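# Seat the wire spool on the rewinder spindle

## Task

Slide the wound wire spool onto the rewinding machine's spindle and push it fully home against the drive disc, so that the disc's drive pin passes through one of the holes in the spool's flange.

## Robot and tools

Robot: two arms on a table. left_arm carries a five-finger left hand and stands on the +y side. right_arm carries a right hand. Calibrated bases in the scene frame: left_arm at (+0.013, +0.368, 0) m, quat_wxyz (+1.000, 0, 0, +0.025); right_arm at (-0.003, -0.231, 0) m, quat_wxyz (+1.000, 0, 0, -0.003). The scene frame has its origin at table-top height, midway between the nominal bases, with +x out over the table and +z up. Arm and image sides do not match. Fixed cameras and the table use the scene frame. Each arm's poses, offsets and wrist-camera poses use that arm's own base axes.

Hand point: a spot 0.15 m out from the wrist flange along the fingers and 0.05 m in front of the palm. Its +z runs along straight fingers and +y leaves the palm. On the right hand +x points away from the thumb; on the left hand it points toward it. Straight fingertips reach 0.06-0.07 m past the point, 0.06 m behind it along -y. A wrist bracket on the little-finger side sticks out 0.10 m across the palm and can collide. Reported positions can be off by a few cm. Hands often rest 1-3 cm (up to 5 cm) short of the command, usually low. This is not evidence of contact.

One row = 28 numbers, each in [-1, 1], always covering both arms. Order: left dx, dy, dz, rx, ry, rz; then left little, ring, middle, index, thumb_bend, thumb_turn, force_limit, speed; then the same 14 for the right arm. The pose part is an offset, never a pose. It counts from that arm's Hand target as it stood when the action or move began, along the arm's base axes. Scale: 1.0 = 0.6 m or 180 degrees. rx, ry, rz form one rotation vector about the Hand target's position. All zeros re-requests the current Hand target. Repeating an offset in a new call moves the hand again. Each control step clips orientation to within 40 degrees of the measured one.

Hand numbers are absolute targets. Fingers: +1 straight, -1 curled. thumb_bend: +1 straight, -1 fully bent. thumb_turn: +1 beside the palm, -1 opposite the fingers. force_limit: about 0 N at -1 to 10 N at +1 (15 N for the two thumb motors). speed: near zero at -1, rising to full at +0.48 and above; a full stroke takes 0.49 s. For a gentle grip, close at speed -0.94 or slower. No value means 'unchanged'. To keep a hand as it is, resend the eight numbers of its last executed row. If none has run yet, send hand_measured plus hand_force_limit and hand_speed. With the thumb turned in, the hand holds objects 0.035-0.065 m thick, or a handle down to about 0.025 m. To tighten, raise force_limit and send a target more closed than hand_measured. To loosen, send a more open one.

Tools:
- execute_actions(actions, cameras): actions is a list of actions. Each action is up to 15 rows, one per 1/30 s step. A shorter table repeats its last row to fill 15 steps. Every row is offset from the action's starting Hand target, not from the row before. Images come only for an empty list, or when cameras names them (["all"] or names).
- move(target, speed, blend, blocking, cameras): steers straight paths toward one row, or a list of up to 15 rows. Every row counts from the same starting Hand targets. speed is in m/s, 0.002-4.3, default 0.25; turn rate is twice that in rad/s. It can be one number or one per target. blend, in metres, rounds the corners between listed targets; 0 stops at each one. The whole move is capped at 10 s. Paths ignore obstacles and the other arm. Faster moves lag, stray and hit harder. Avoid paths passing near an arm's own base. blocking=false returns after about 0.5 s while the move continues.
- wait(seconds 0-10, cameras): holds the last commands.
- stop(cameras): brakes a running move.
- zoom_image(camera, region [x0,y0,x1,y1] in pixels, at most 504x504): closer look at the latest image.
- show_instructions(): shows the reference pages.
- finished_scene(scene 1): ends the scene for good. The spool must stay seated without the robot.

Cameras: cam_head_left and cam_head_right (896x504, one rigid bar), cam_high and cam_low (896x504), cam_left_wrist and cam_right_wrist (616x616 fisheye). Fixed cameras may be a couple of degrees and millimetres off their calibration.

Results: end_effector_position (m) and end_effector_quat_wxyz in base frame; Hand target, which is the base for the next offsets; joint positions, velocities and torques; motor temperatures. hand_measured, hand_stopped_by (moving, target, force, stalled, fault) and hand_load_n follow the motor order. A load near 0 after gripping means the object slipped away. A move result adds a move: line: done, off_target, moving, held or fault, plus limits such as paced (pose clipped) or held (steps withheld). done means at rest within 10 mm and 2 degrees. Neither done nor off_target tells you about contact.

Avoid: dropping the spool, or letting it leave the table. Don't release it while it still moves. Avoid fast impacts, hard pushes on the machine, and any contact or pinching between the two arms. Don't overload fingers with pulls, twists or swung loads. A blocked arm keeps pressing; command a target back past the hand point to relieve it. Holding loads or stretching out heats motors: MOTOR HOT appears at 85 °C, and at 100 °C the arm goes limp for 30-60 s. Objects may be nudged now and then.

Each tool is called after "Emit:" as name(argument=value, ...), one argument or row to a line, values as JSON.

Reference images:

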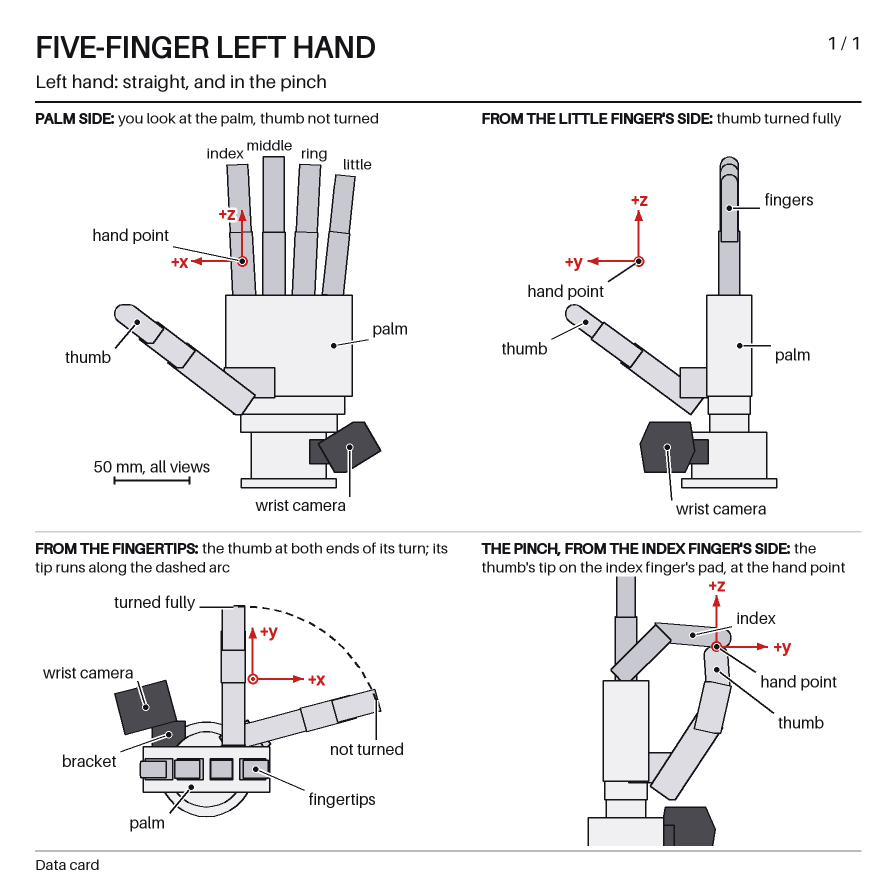

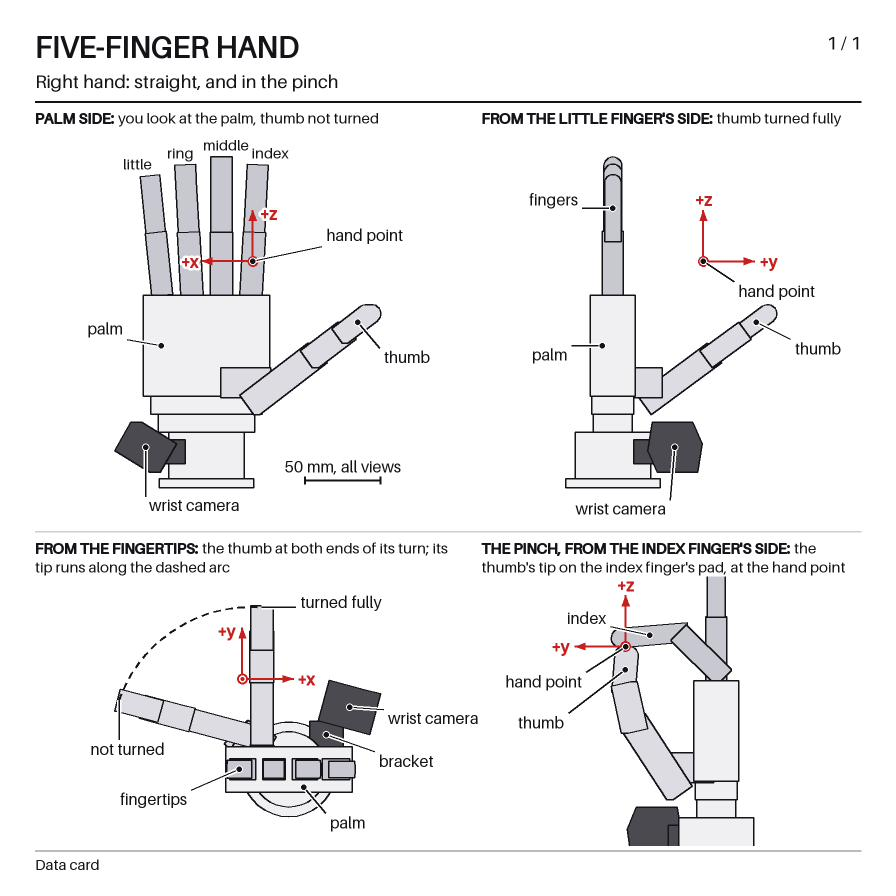

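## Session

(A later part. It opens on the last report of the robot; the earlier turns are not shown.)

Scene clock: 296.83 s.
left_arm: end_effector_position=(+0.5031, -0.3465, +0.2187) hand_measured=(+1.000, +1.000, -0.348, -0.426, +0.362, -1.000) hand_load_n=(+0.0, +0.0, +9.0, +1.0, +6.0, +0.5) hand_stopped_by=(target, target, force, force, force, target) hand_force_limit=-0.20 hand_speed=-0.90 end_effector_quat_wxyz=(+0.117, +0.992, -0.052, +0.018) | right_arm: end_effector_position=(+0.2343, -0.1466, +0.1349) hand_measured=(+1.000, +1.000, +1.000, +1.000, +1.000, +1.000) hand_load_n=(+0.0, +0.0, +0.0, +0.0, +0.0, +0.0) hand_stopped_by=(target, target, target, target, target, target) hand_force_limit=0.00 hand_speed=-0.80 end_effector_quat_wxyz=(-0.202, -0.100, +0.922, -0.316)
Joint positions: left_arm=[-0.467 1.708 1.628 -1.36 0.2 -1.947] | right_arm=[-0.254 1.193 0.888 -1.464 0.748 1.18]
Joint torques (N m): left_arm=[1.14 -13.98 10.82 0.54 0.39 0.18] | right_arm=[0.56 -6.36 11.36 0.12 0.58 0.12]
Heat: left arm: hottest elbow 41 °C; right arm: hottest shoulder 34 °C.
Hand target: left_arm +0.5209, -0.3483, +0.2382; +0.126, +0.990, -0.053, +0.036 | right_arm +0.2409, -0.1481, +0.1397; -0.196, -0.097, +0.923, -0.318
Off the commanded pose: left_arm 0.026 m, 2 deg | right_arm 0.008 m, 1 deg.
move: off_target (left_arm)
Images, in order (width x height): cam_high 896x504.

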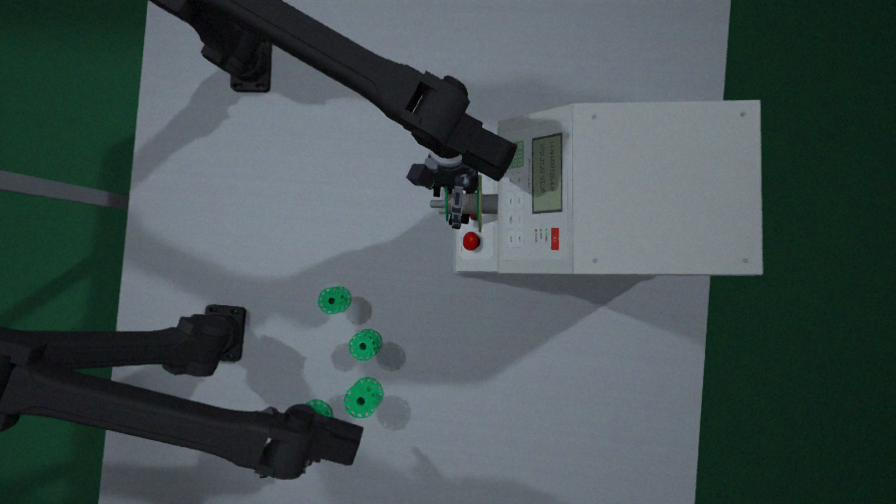

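Emit:
move(
  target=[0.005, 0.0003, 0.0, 0.0, 0.0, 0.0, 1,1,-0.4,-0.6,0.1,-1,-0.2,-0.9, 0,0,0,0,0,0,1,1,1,1,1,1,0,-0.8],
  speed=0.02,
  cameras=["cam_high","cam_low","cam_head_left","cam_head_right"],
)

Emit:
zoom_image(
  camera="cam_high",
  region=[450, 164, 500, 224],
)

Emit:
zoom_image(
  camera="cam_low",
  region=[448, 210, 508, 260],
)

Emit:
zoom_image(
  camera="cam_head_right",
  region=[420, 130, 470, 190],
)

Scene clock: 298.63 s.
left_arm: end_effector_position=(+0.5032, -0.3466, +0.2187) hand_measured=(+1.000, +1.000, -0.348, -0.426, +0.362, -1.000) hand_load_n=(+0.0, +0.0, +9.0, +0.5, +6.5, +0.5) hand_stopped_by=(target, target, force, force, force, target) hand_force_limit=-0.20 hand_speed=-0.90 end_effector_quat_wxyz=(+0.116, +0.992, -0.052, +0.016) | right_arm: end_effector_position=(+0.2343, -0.1466, +0.1349) hand_measured=(+1.000, +1.000, +1.000, +1.000, +1.000, +1.000) hand_load_n=(+0.0, +0.0, +0.0, +0.0, +0.0, +0.0) hand_stopped_by=(target, target, target, target, target, target) hand_force_limit=0.00 hand_speed=-0.80 end_effector_quat_wxyz=(-0.202, -0.100, +0.922, -0.316)
Joint positions: left_arm=[-0.467 1.713 1.634 -1.368 0.2 -1.945] | right_arm=[-0.254 1.193 0.888 -1.464 0.748 1.18]
Joint torques (N m): left_arm=[1.2 -14.1 10.96 0.76 0.39 0.19] | right_arm=[0.44 -6.3 11.36 0.14 0.58 0.11]
Heat: left arm: hottest elbow 41 °C; right arm: hottest shoulder 34 °C.
Hand target: left_arm +0.5240, -0.3482, +0.2382; +0.126, +0.990, -0.053, +0.036 | right_arm +0.2409, -0.1481, +0.1397; -0.196, -0.097, +0.923, -0.318
Off the commanded pose: left_arm 0.029 m, 3 deg | right_arm 0.008 m, 1 deg.
move: off_target (left_arm)
Images, in order (width x height): cam_head_left 896x504, cam_head_right 896x504, cam_high 896x504, cam_low 896x504.

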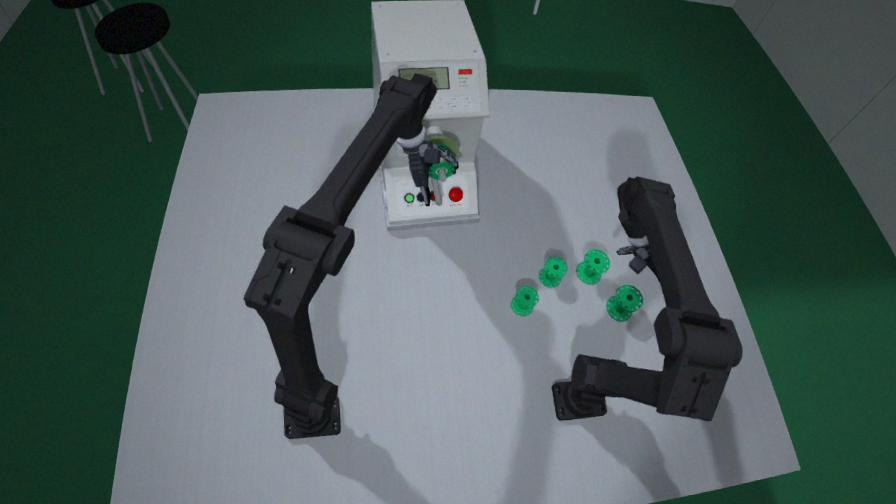

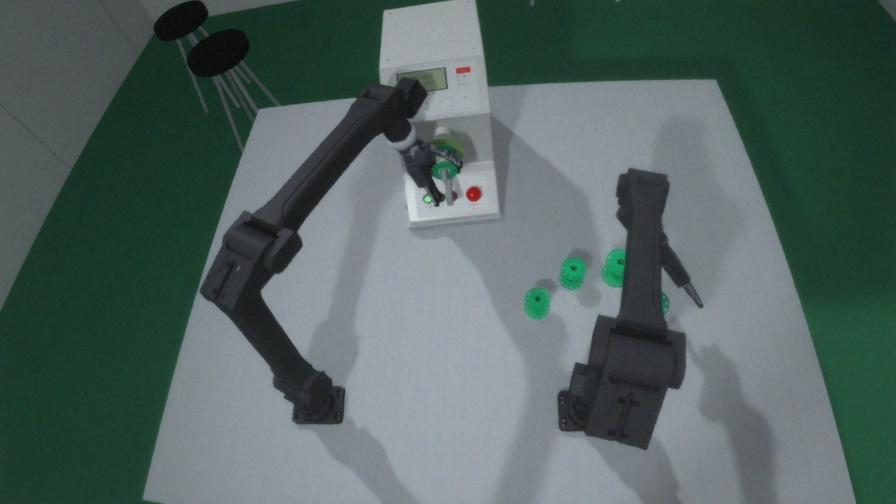

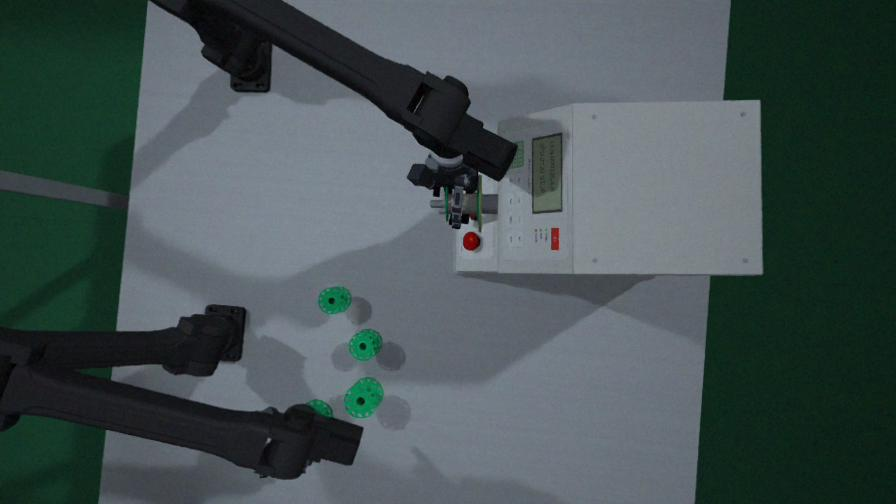

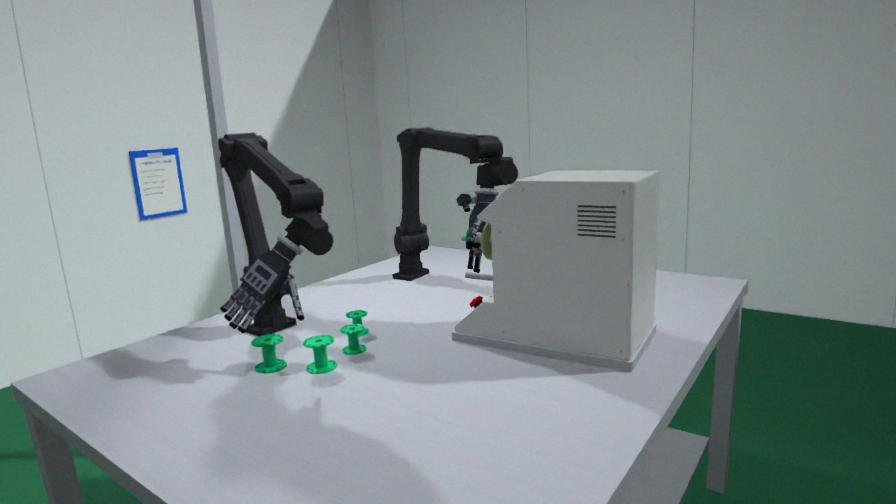

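Scaled by 8.400 from the camera's 896x504 image, which has a finer 1280x720 frame.

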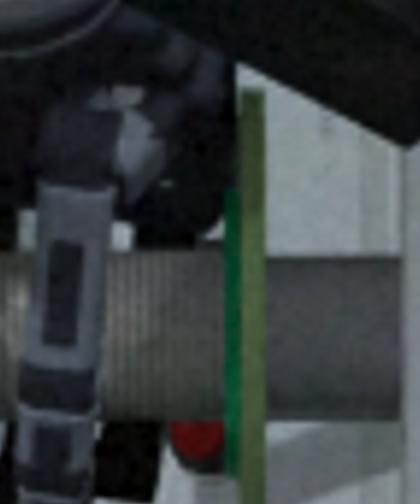

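Scaled by 8.400 from the camera's 896x504 image, which has a finer 1280x720 frame.

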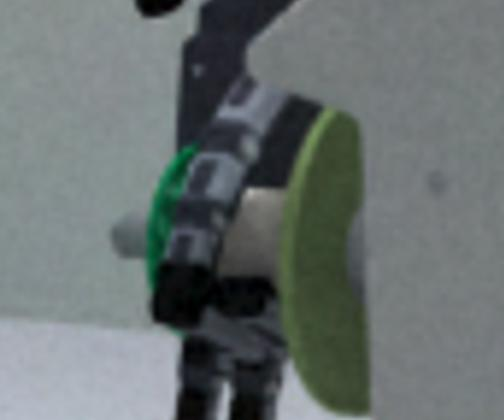

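Scaled by 8.400 from the camera's 896x504 image, which has a finer 1280x720 frame.

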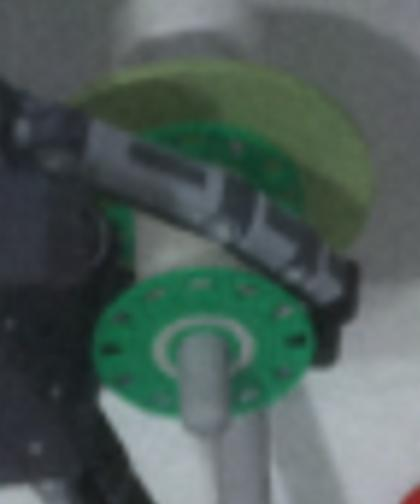

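Emit:
execute_actions(
  actions=[
    [[0,0,0,0,0,0,1,1,-0.28,-0.36,0.45,-1,-0.2,-0.8,0,0,0,0,0,0,1,1,1,1,1,1,0,-0.8]],
    [[0,0,0,0,0,0,1,1,-0.15,-0.25,0.6,-1,-0.2,-0.8,0,0,0,0,0,0,1,1,1,1,1,1,0,-0.8]],
  ],
  cameras=["cam_high","cam_low","cam_left_wrist"],
)

Scene clock: 302.03 s.
left_arm: end_effector_position=(+0.5031, -0.3465, +0.2187) hand_measured=(+1.000, +1.000, -0.150, -0.250, +0.600, -1.000) hand_load_n=(+0.0, +0.0, +0.0, +0.0, +0.0, +0.0) hand_stopped_by=(target, target, target, target, target, target) hand_force_limit=-0.20 hand_speed=-0.80 end_effector_quat_wxyz=(+0.117, +0.992, -0.052, +0.015) | right_arm: end_effector_position=(+0.2343, -0.1466, +0.1349) hand_measured=(+1.000, +1.000, +1.000, +1.000, +1.000, +1.000) hand_load_n=(+0.0, +0.0, +0.0, +0.0, +0.0, +0.0) hand_stopped_by=(target, target, target, target, target, target) hand_force_limit=0.00 hand_speed=-0.80 end_effector_quat_wxyz=(-0.202, -0.100, +0.922, -0.316)
Joint positions: left_arm=[-0.467 1.713 1.634 -1.368 0.202 -1.945] | right_arm=[-0.254 1.193 0.888 -1.464 0.748 1.18]
Joint torques (N m): left_arm=[1.03 -13.98 10.93 0.69 0.34 0.19] | right_arm=[0.5 -6.36 11.36 0.09 0.58 0.12]
Heat: left arm: hottest elbow 41 °C; right arm: hottest shoulder 34 °C.
Hand target: left_arm +0.5239, -0.3481, +0.2382; +0.126, +0.990, -0.054, +0.036 | right_arm +0.2409, -0.1481, +0.1397; -0.196, -0.097, +0.923, -0.318
Off the commanded pose: left_arm 0.029 m, 3 deg | right_arm 0.008 m, 1 deg.
camera_calibration:
cam_left_wrist: T_world_to_cam=[[0.320172, 0.919364, -0.228603, 0.206053], [0.787166, -0.123906, 0.604166, -0.575682], [0.527124, -0.373386, -0.763364, -0.112343], [0, 0, 0, 1]] pos_world=[0.446404, -0.302715, 0.309154]
Images, in order (width x height): cam_high 896x504, cam_low 896x504, cam_left_wrist 616x616.

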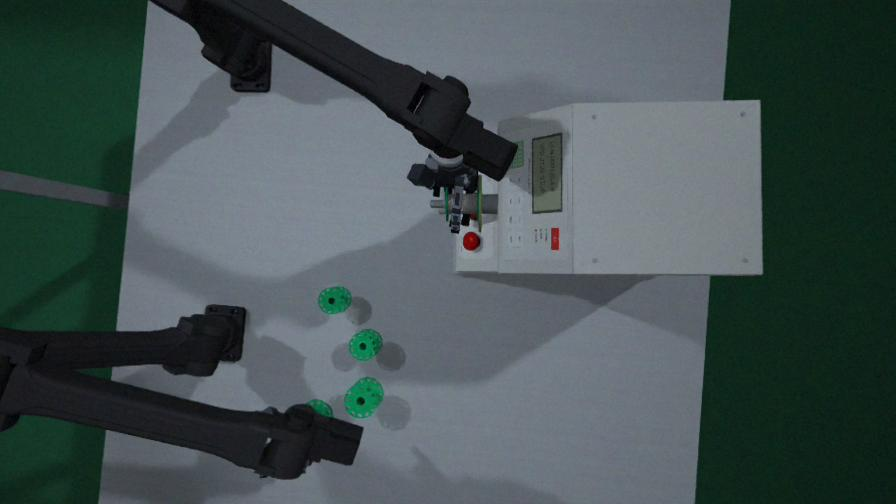

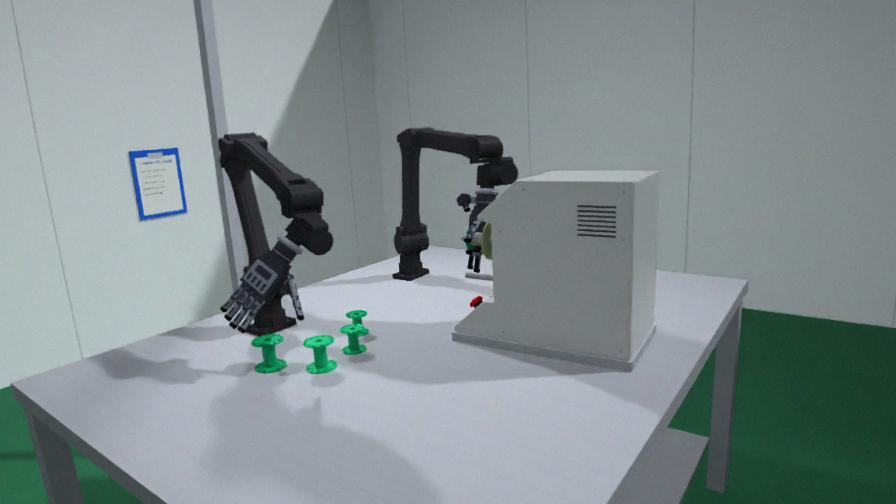

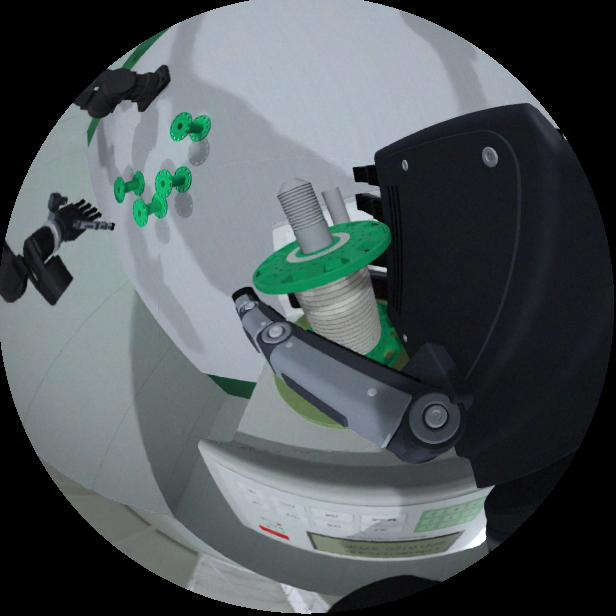

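Emit:
zoom_image(
  camera="cam_high",
  region=[440, 164, 510, 244],
)

Emit:
zoom_image(
  camera="cam_left_wrist",
  region=[220, 160, 470, 410],
)

Scaled by 6.300 from the camera's 896x504 image, which has a finer 1280x720 frame.

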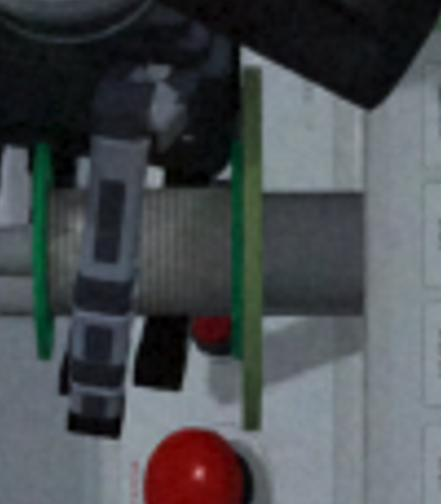

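Scaled by 2.016 from the camera's 616x616 image, which has a finer 880x880 frame.

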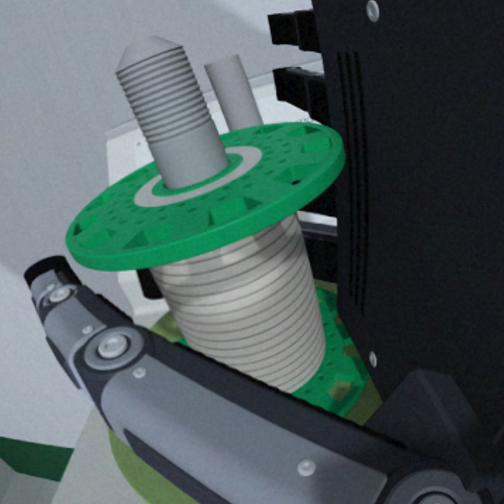

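Emit:
execute_actions(
  actions=[
    [[0,0,0,0,0,0,1,1,0.3,0.3,1,-1,-0.2,-0.6,0,0,0,0,0,0,1,1,1,1,1,1,0,-0.8]],
    [[0,0,0,0,0,0,1,1,1,1,1,-1,-0.2,-0.6,0,0,0,0,0,0,1,1,1,1,1,1,0,-0.8]],
  ],
  cameras=["cam_high","cam_left_wrist"],
)

Scene clock: 306.50 s.
left_arm: end_effector_position=(+0.5033, -0.3458, +0.2213) hand_measured=(+1.000, +1.000, +1.000, +1.000, +1.000, -1.000) hand_load_n=(+0.0, +0.0, +0.0, +0.0, +0.0, +0.0) hand_stopped_by=(target, target, target, target, target, target) hand_force_limit=-0.20 hand_speed=-0.60 end_effector_quat_wxyz=(+0.119, +0.991, -0.051, +0.013) | right_arm: end_effector_position=(+0.2343, -0.1466, +0.1349) hand_measured=(+1.000, +1.000, +1.000, +1.000, +1.000, +1.000) hand_load_n=(+0.0, +0.0, +0.0, +0.0, +0.0, +0.0) hand_stopped_by=(target, target, target, target, target, target) hand_force_limit=0.00 hand_speed=-0.80 end_effector_quat_wxyz=(-0.202, -0.100, +0.922, -0.316)
Joint positions: left_arm=[-0.463 1.713 1.64 -1.376 0.208 -1.943] | right_arm=[-0.254 1.193 0.888 -1.464 0.748 1.18]
Joint torques (N m): left_arm=[0.73 -13.92 10.61 1.03 0.09 0.17] | right_arm=[0.44 -6.36 11.36 0.12 0.58 0.12]
Heat: left arm: hottest elbow 42 °C; right arm: hottest shoulder 34 °C.
Hand target: left_arm +0.5239, -0.3481, +0.2382; +0.126, +0.990, -0.053, +0.036 | right_arm +0.2409, -0.1481, +0.1397; -0.196, -0.097, +0.923, -0.318
Off the commanded pose: left_arm 0.027 m, 3 deg | right_arm 0.008 m, 1 deg.
camera_calibration:
cam_left_wrist: T_world_to_cam=[[0.318146, 0.918507, -0.234792, 0.207937], [0.789977, -0.119922, 0.601295, -0.576734], [0.524137, -0.37678, -0.763752, -0.109792], [0, 0, 0, 1]] pos_world=[0.446998, -0.301522, 0.311755]
Images, in order (width x height): cam_high 896x504, cam_left_wrist 616x616.

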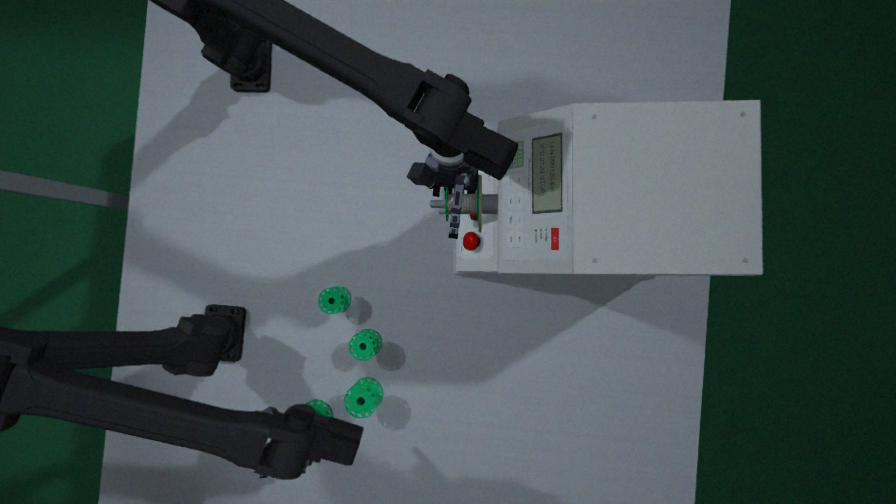

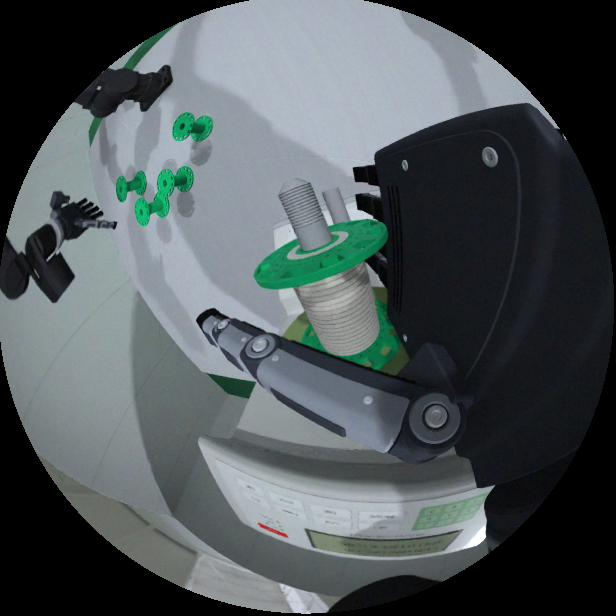

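Emit:
move(
  target=[
    [-0.008,0.008,0.05,0,0,0,1,1,1,1,1,-1,-0.2,-0.6,0,0,0,0,0,0,1,1,1,1,1,1,0,-0.8],
    [-0.025,0.033,0.117,0,0,0,1,1,1,1,1,-1,-0.2,-0.6,0,0,0,0,0,0,1,1,1,1,1,1,0,-0.8],
  ],
  speed=0.06,
  blend=[0.01,0],
  cameras=["cam_high","cam_left_wrist"],
)

Scene clock: 309.00 s.
left_arm: end_effector_position=(+0.5007, -0.3326, +0.2794) hand_measured=(+1.000, +1.000, +1.000, +1.000, +1.000, -1.000) hand_load_n=(+0.0, +0.0, +0.0, +0.5, +0.0, +0.0) hand_stopped_by=(target, target, target, target, target, target) hand_force_limit=-0.20 hand_speed=-0.60 end_effector_quat_wxyz=(+0.118, +0.992, -0.050, +0.013) | right_arm: end_effector_position=(+0.2343, -0.1466, +0.1349) hand_measured=(+1.000, +1.000, +1.000, +1.000, +1.000, +1.000) hand_load_n=(+0.0, +0.0, -0.5, +0.0, +0.0, +0.0) hand_stopped_by=(target, target, target, target, target, target) hand_force_limit=0.00 hand_speed=-0.80 end_effector_quat_wxyz=(-0.202, -0.100, +0.922, -0.316)
Joint positions: left_arm=[-0.444 1.692 1.767 -1.529 0.207 -1.926] | right_arm=[-0.254 1.193 0.888 -1.464 0.748 1.18]
Joint torques (N m): left_arm=[0.67 -16.09 10.06 0.23 0.29 0.21] | right_arm=[0.5 -6.3 11.36 0.13 0.58 0.12]
Heat: left arm: hottest elbow 42 °C; right arm: hottest shoulder 34 °C.
Hand target: left_arm +0.5089, -0.3284, +0.3084; +0.126, +0.990, -0.054, +0.036 | right_arm +0.2409, -0.1481, +0.1397; -0.196, -0.097, +0.923, -0.318
Off the commanded pose: left_arm 0.030 m, 3 deg | right_arm 0.008 m, 1 deg.
move: off_target (left_arm)
camera_calibration:
cam_left_wrist: T_world_to_cam=[[0.316438, 0.919945, -0.231447, 0.210627], [0.790401, -0.120784, 0.600564, -0.608366], [0.524531, -0.372977, -0.765346, -0.0575666], [0, 0, 0, 1]] pos_world=[0.444399, -0.288717, 0.370053]
Images, in order (width x height): cam_high 896x504, cam_left_wrist 616x616.

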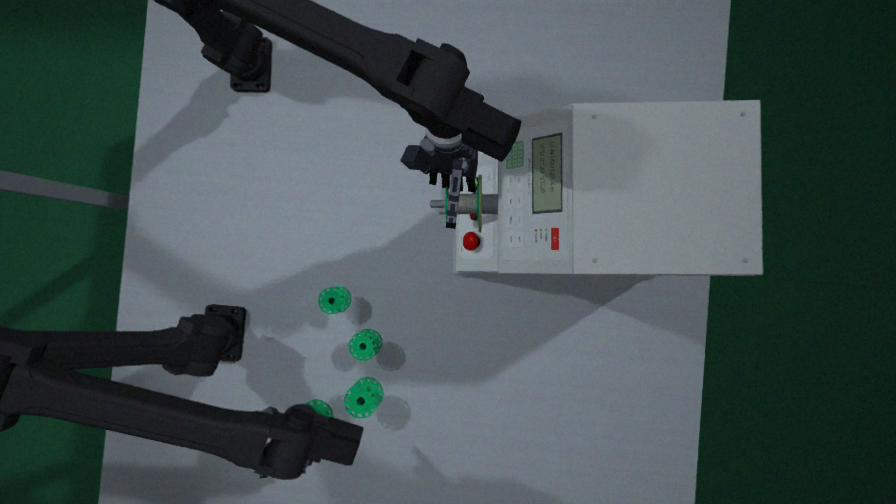

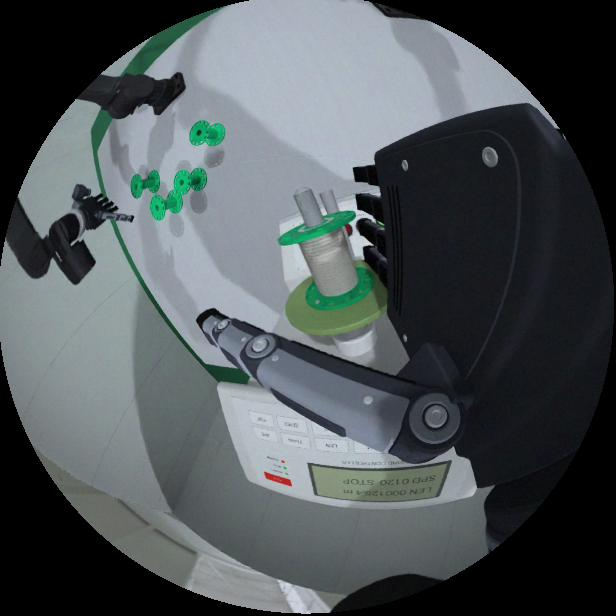

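Emit:
move(
  target=[
    [-0.02,0.05,0.12,0,0,0,1,1,1,1,1,-1,-0.2,-0.6,0,0,0,0,0,0,1,1,1,1,1,1,0,-0.8],
    [-0.18,0.08,0.13,0,0,0,1,1,1,1,1,-1,-0.2,-0.6,0,0,0,0,0,0,1,1,1,1,1,1,0,-0.8],
  ],
  speed=0.12,
  blend=[0.03,0],
  cameras=["cam_high","cam_left_wrist","cam_low","cam_head_left"],
)

Scene clock: 311.97 s.
left_arm: end_effector_position=(+0.4087, -0.2783, +0.3834) hand_measured=(+1.000, +1.000, +1.000, +1.000, +1.000, -1.000) hand_load_n=(+0.0, +0.0, +0.0, +0.0, -0.5, +0.0) hand_stopped_by=(target, target, target, target, target, target) hand_force_limit=-0.20 hand_speed=-0.60 end_effector_quat_wxyz=(+0.129, +0.989, -0.054, +0.042) | right_arm: end_effector_position=(+0.2343, -0.1466, +0.1349) hand_measured=(+1.000, +1.000, +1.000, +1.000, +1.000, +1.000) hand_load_n=(+0.0, -0.5, +0.0, +0.0, -0.5, +0.0) hand_stopped_by=(target, target, target, target, target, target) hand_force_limit=0.00 hand_speed=-0.80 end_effector_quat_wxyz=(-0.202, -0.100, +0.922, -0.316)
Joint positions: left_arm=[-0.421 1.412 1.705 -1.689 0.21 -1.901] | right_arm=[-0.254 1.193 0.888 -1.464 0.748 1.18]
Joint torques (N m): left_arm=[-0.85 -11.22 6.56 0.4 0.21 -0.05] | right_arm=[0.44 -6.24 11.37 0.12 0.59 0.12]
Heat: left arm: hottest elbow 41 °C; right arm: hottest shoulder 34 °C.
Hand target: left_arm +0.4010, -0.2803, +0.3863; +0.126, +0.990, -0.053, +0.036 | right_arm +0.2409, -0.1481, +0.1397; -0.196, -0.097, +0.923, -0.318
Off the commanded pose: left_arm 0.009 m, 1 deg | right_arm 0.008 m, 1 deg.
joint sent to its limit (left arm) — joint 4 (wrist pitch), lower limit. The joint targets still meet the commanded pose.
move: done
camera_calibration:
cam_left_wrist: T_world_to_cam=[[0.331209, 0.913412, -0.2366, 0.208075], [0.754546, -0.105842, 0.647656, -0.590741], [0.566534, -0.393035, -0.724267, 0.0519843], [0, 0, 0, 1]] pos_world=[0.347374, -0.232152, 0.469478]
Images, in order (width x height): cam_head_left 896x504, cam_high 896x504, cam_low 896x504, cam_left_wrist 616x616.

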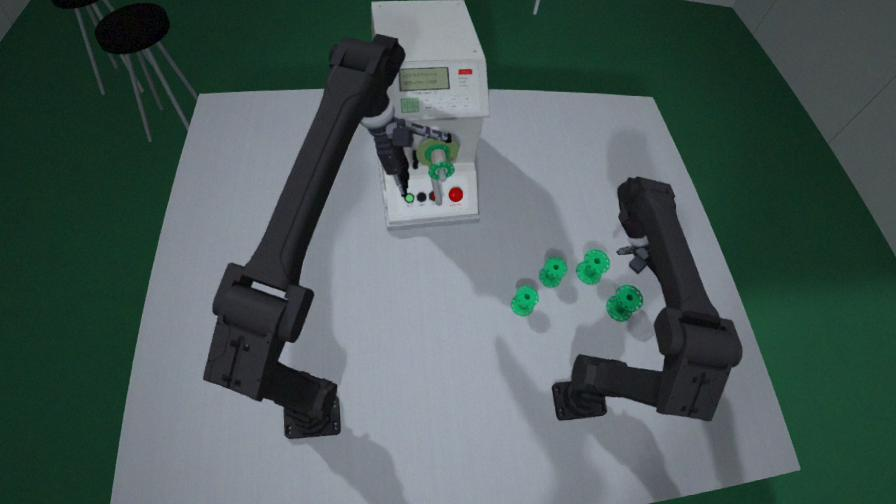

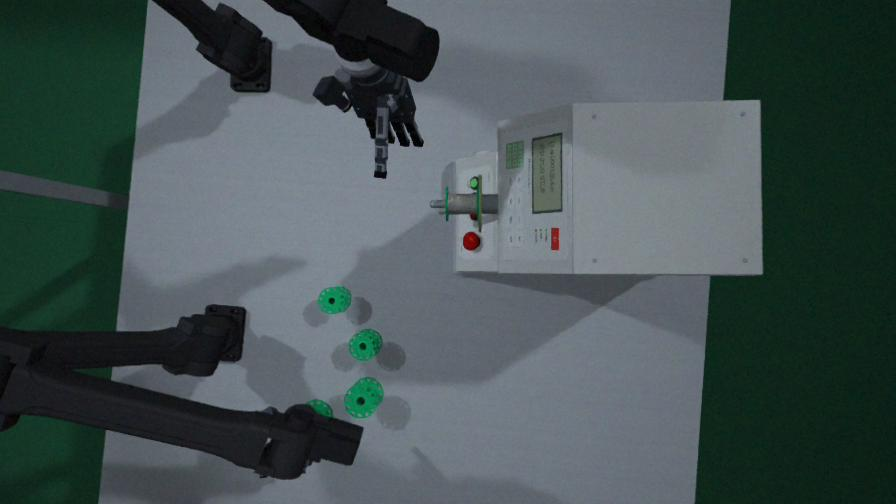

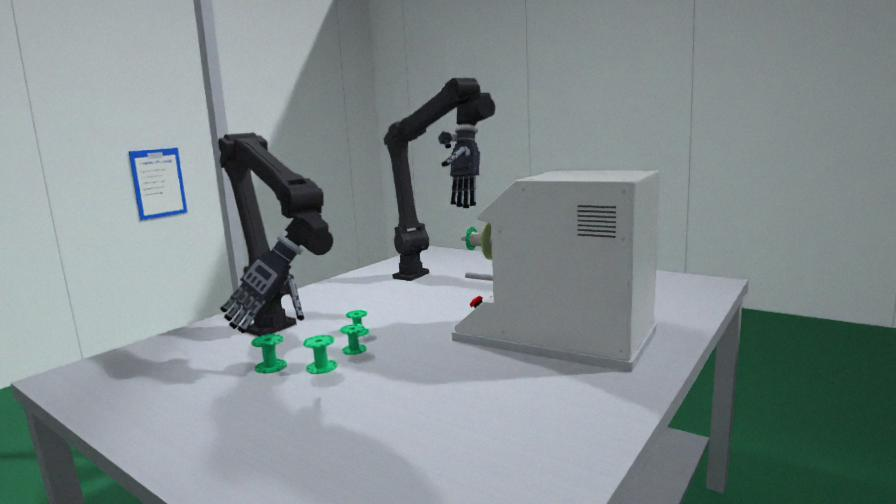

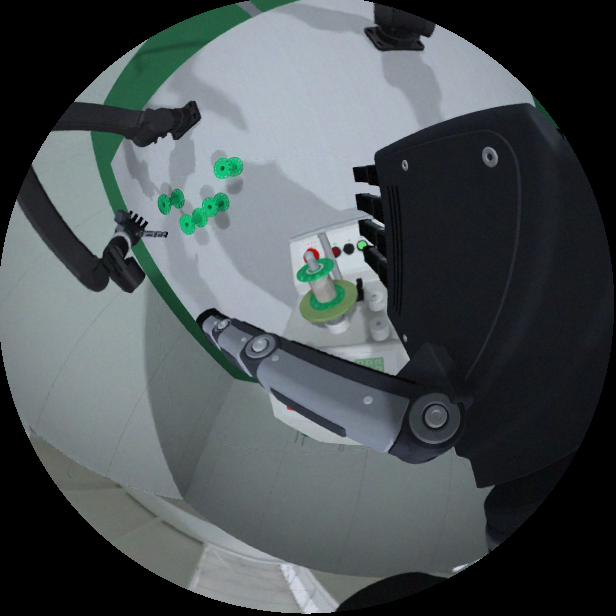

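Emit:
zoom_image(
  camera="cam_high",
  region=[425, 170, 505, 240],
)

Emit:
zoom_image(
  camera="cam_left_wrist",
  region=[280, 230, 400, 350],
)

Emit:
zoom_image(
  camera="cam_head_left",
  region=[400, 120, 480, 200],
)

Scaled by 6.300 from the camera's 896x504 image, which has a finer 1280x720 frame.

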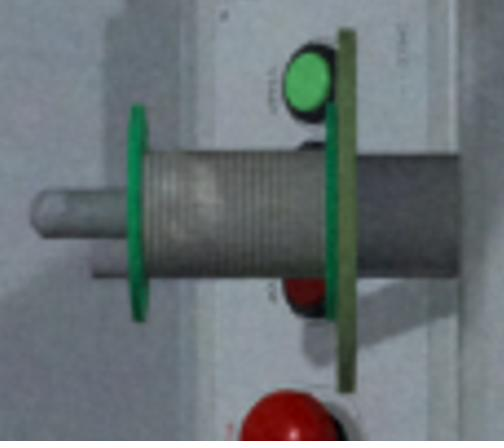

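Scaled by 4.200 from the camera's 616x616 image, which has a finer 880x880 frame.

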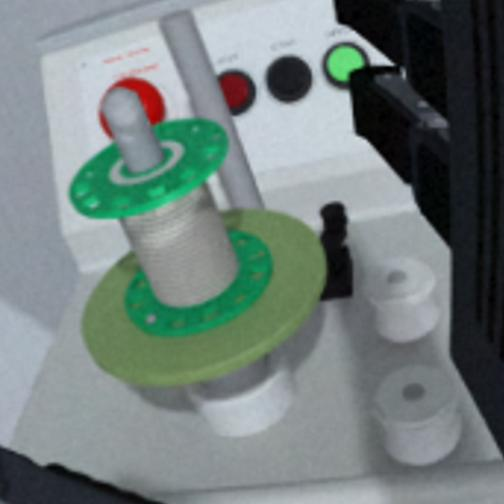

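Scaled by 6.300 from the camera's 896x504 image, which has a finer 1280x720 frame.

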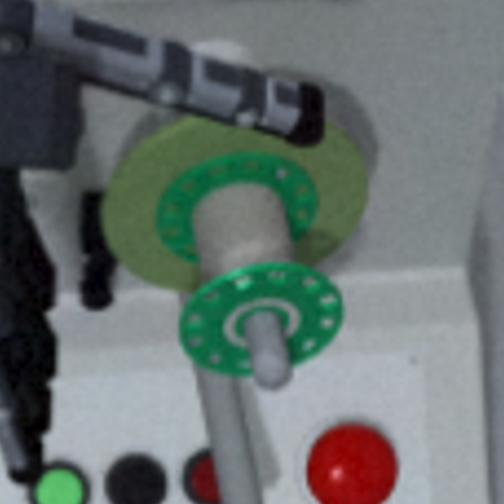

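Emit:
finished_scene(
)

The scene is finished: the task was done.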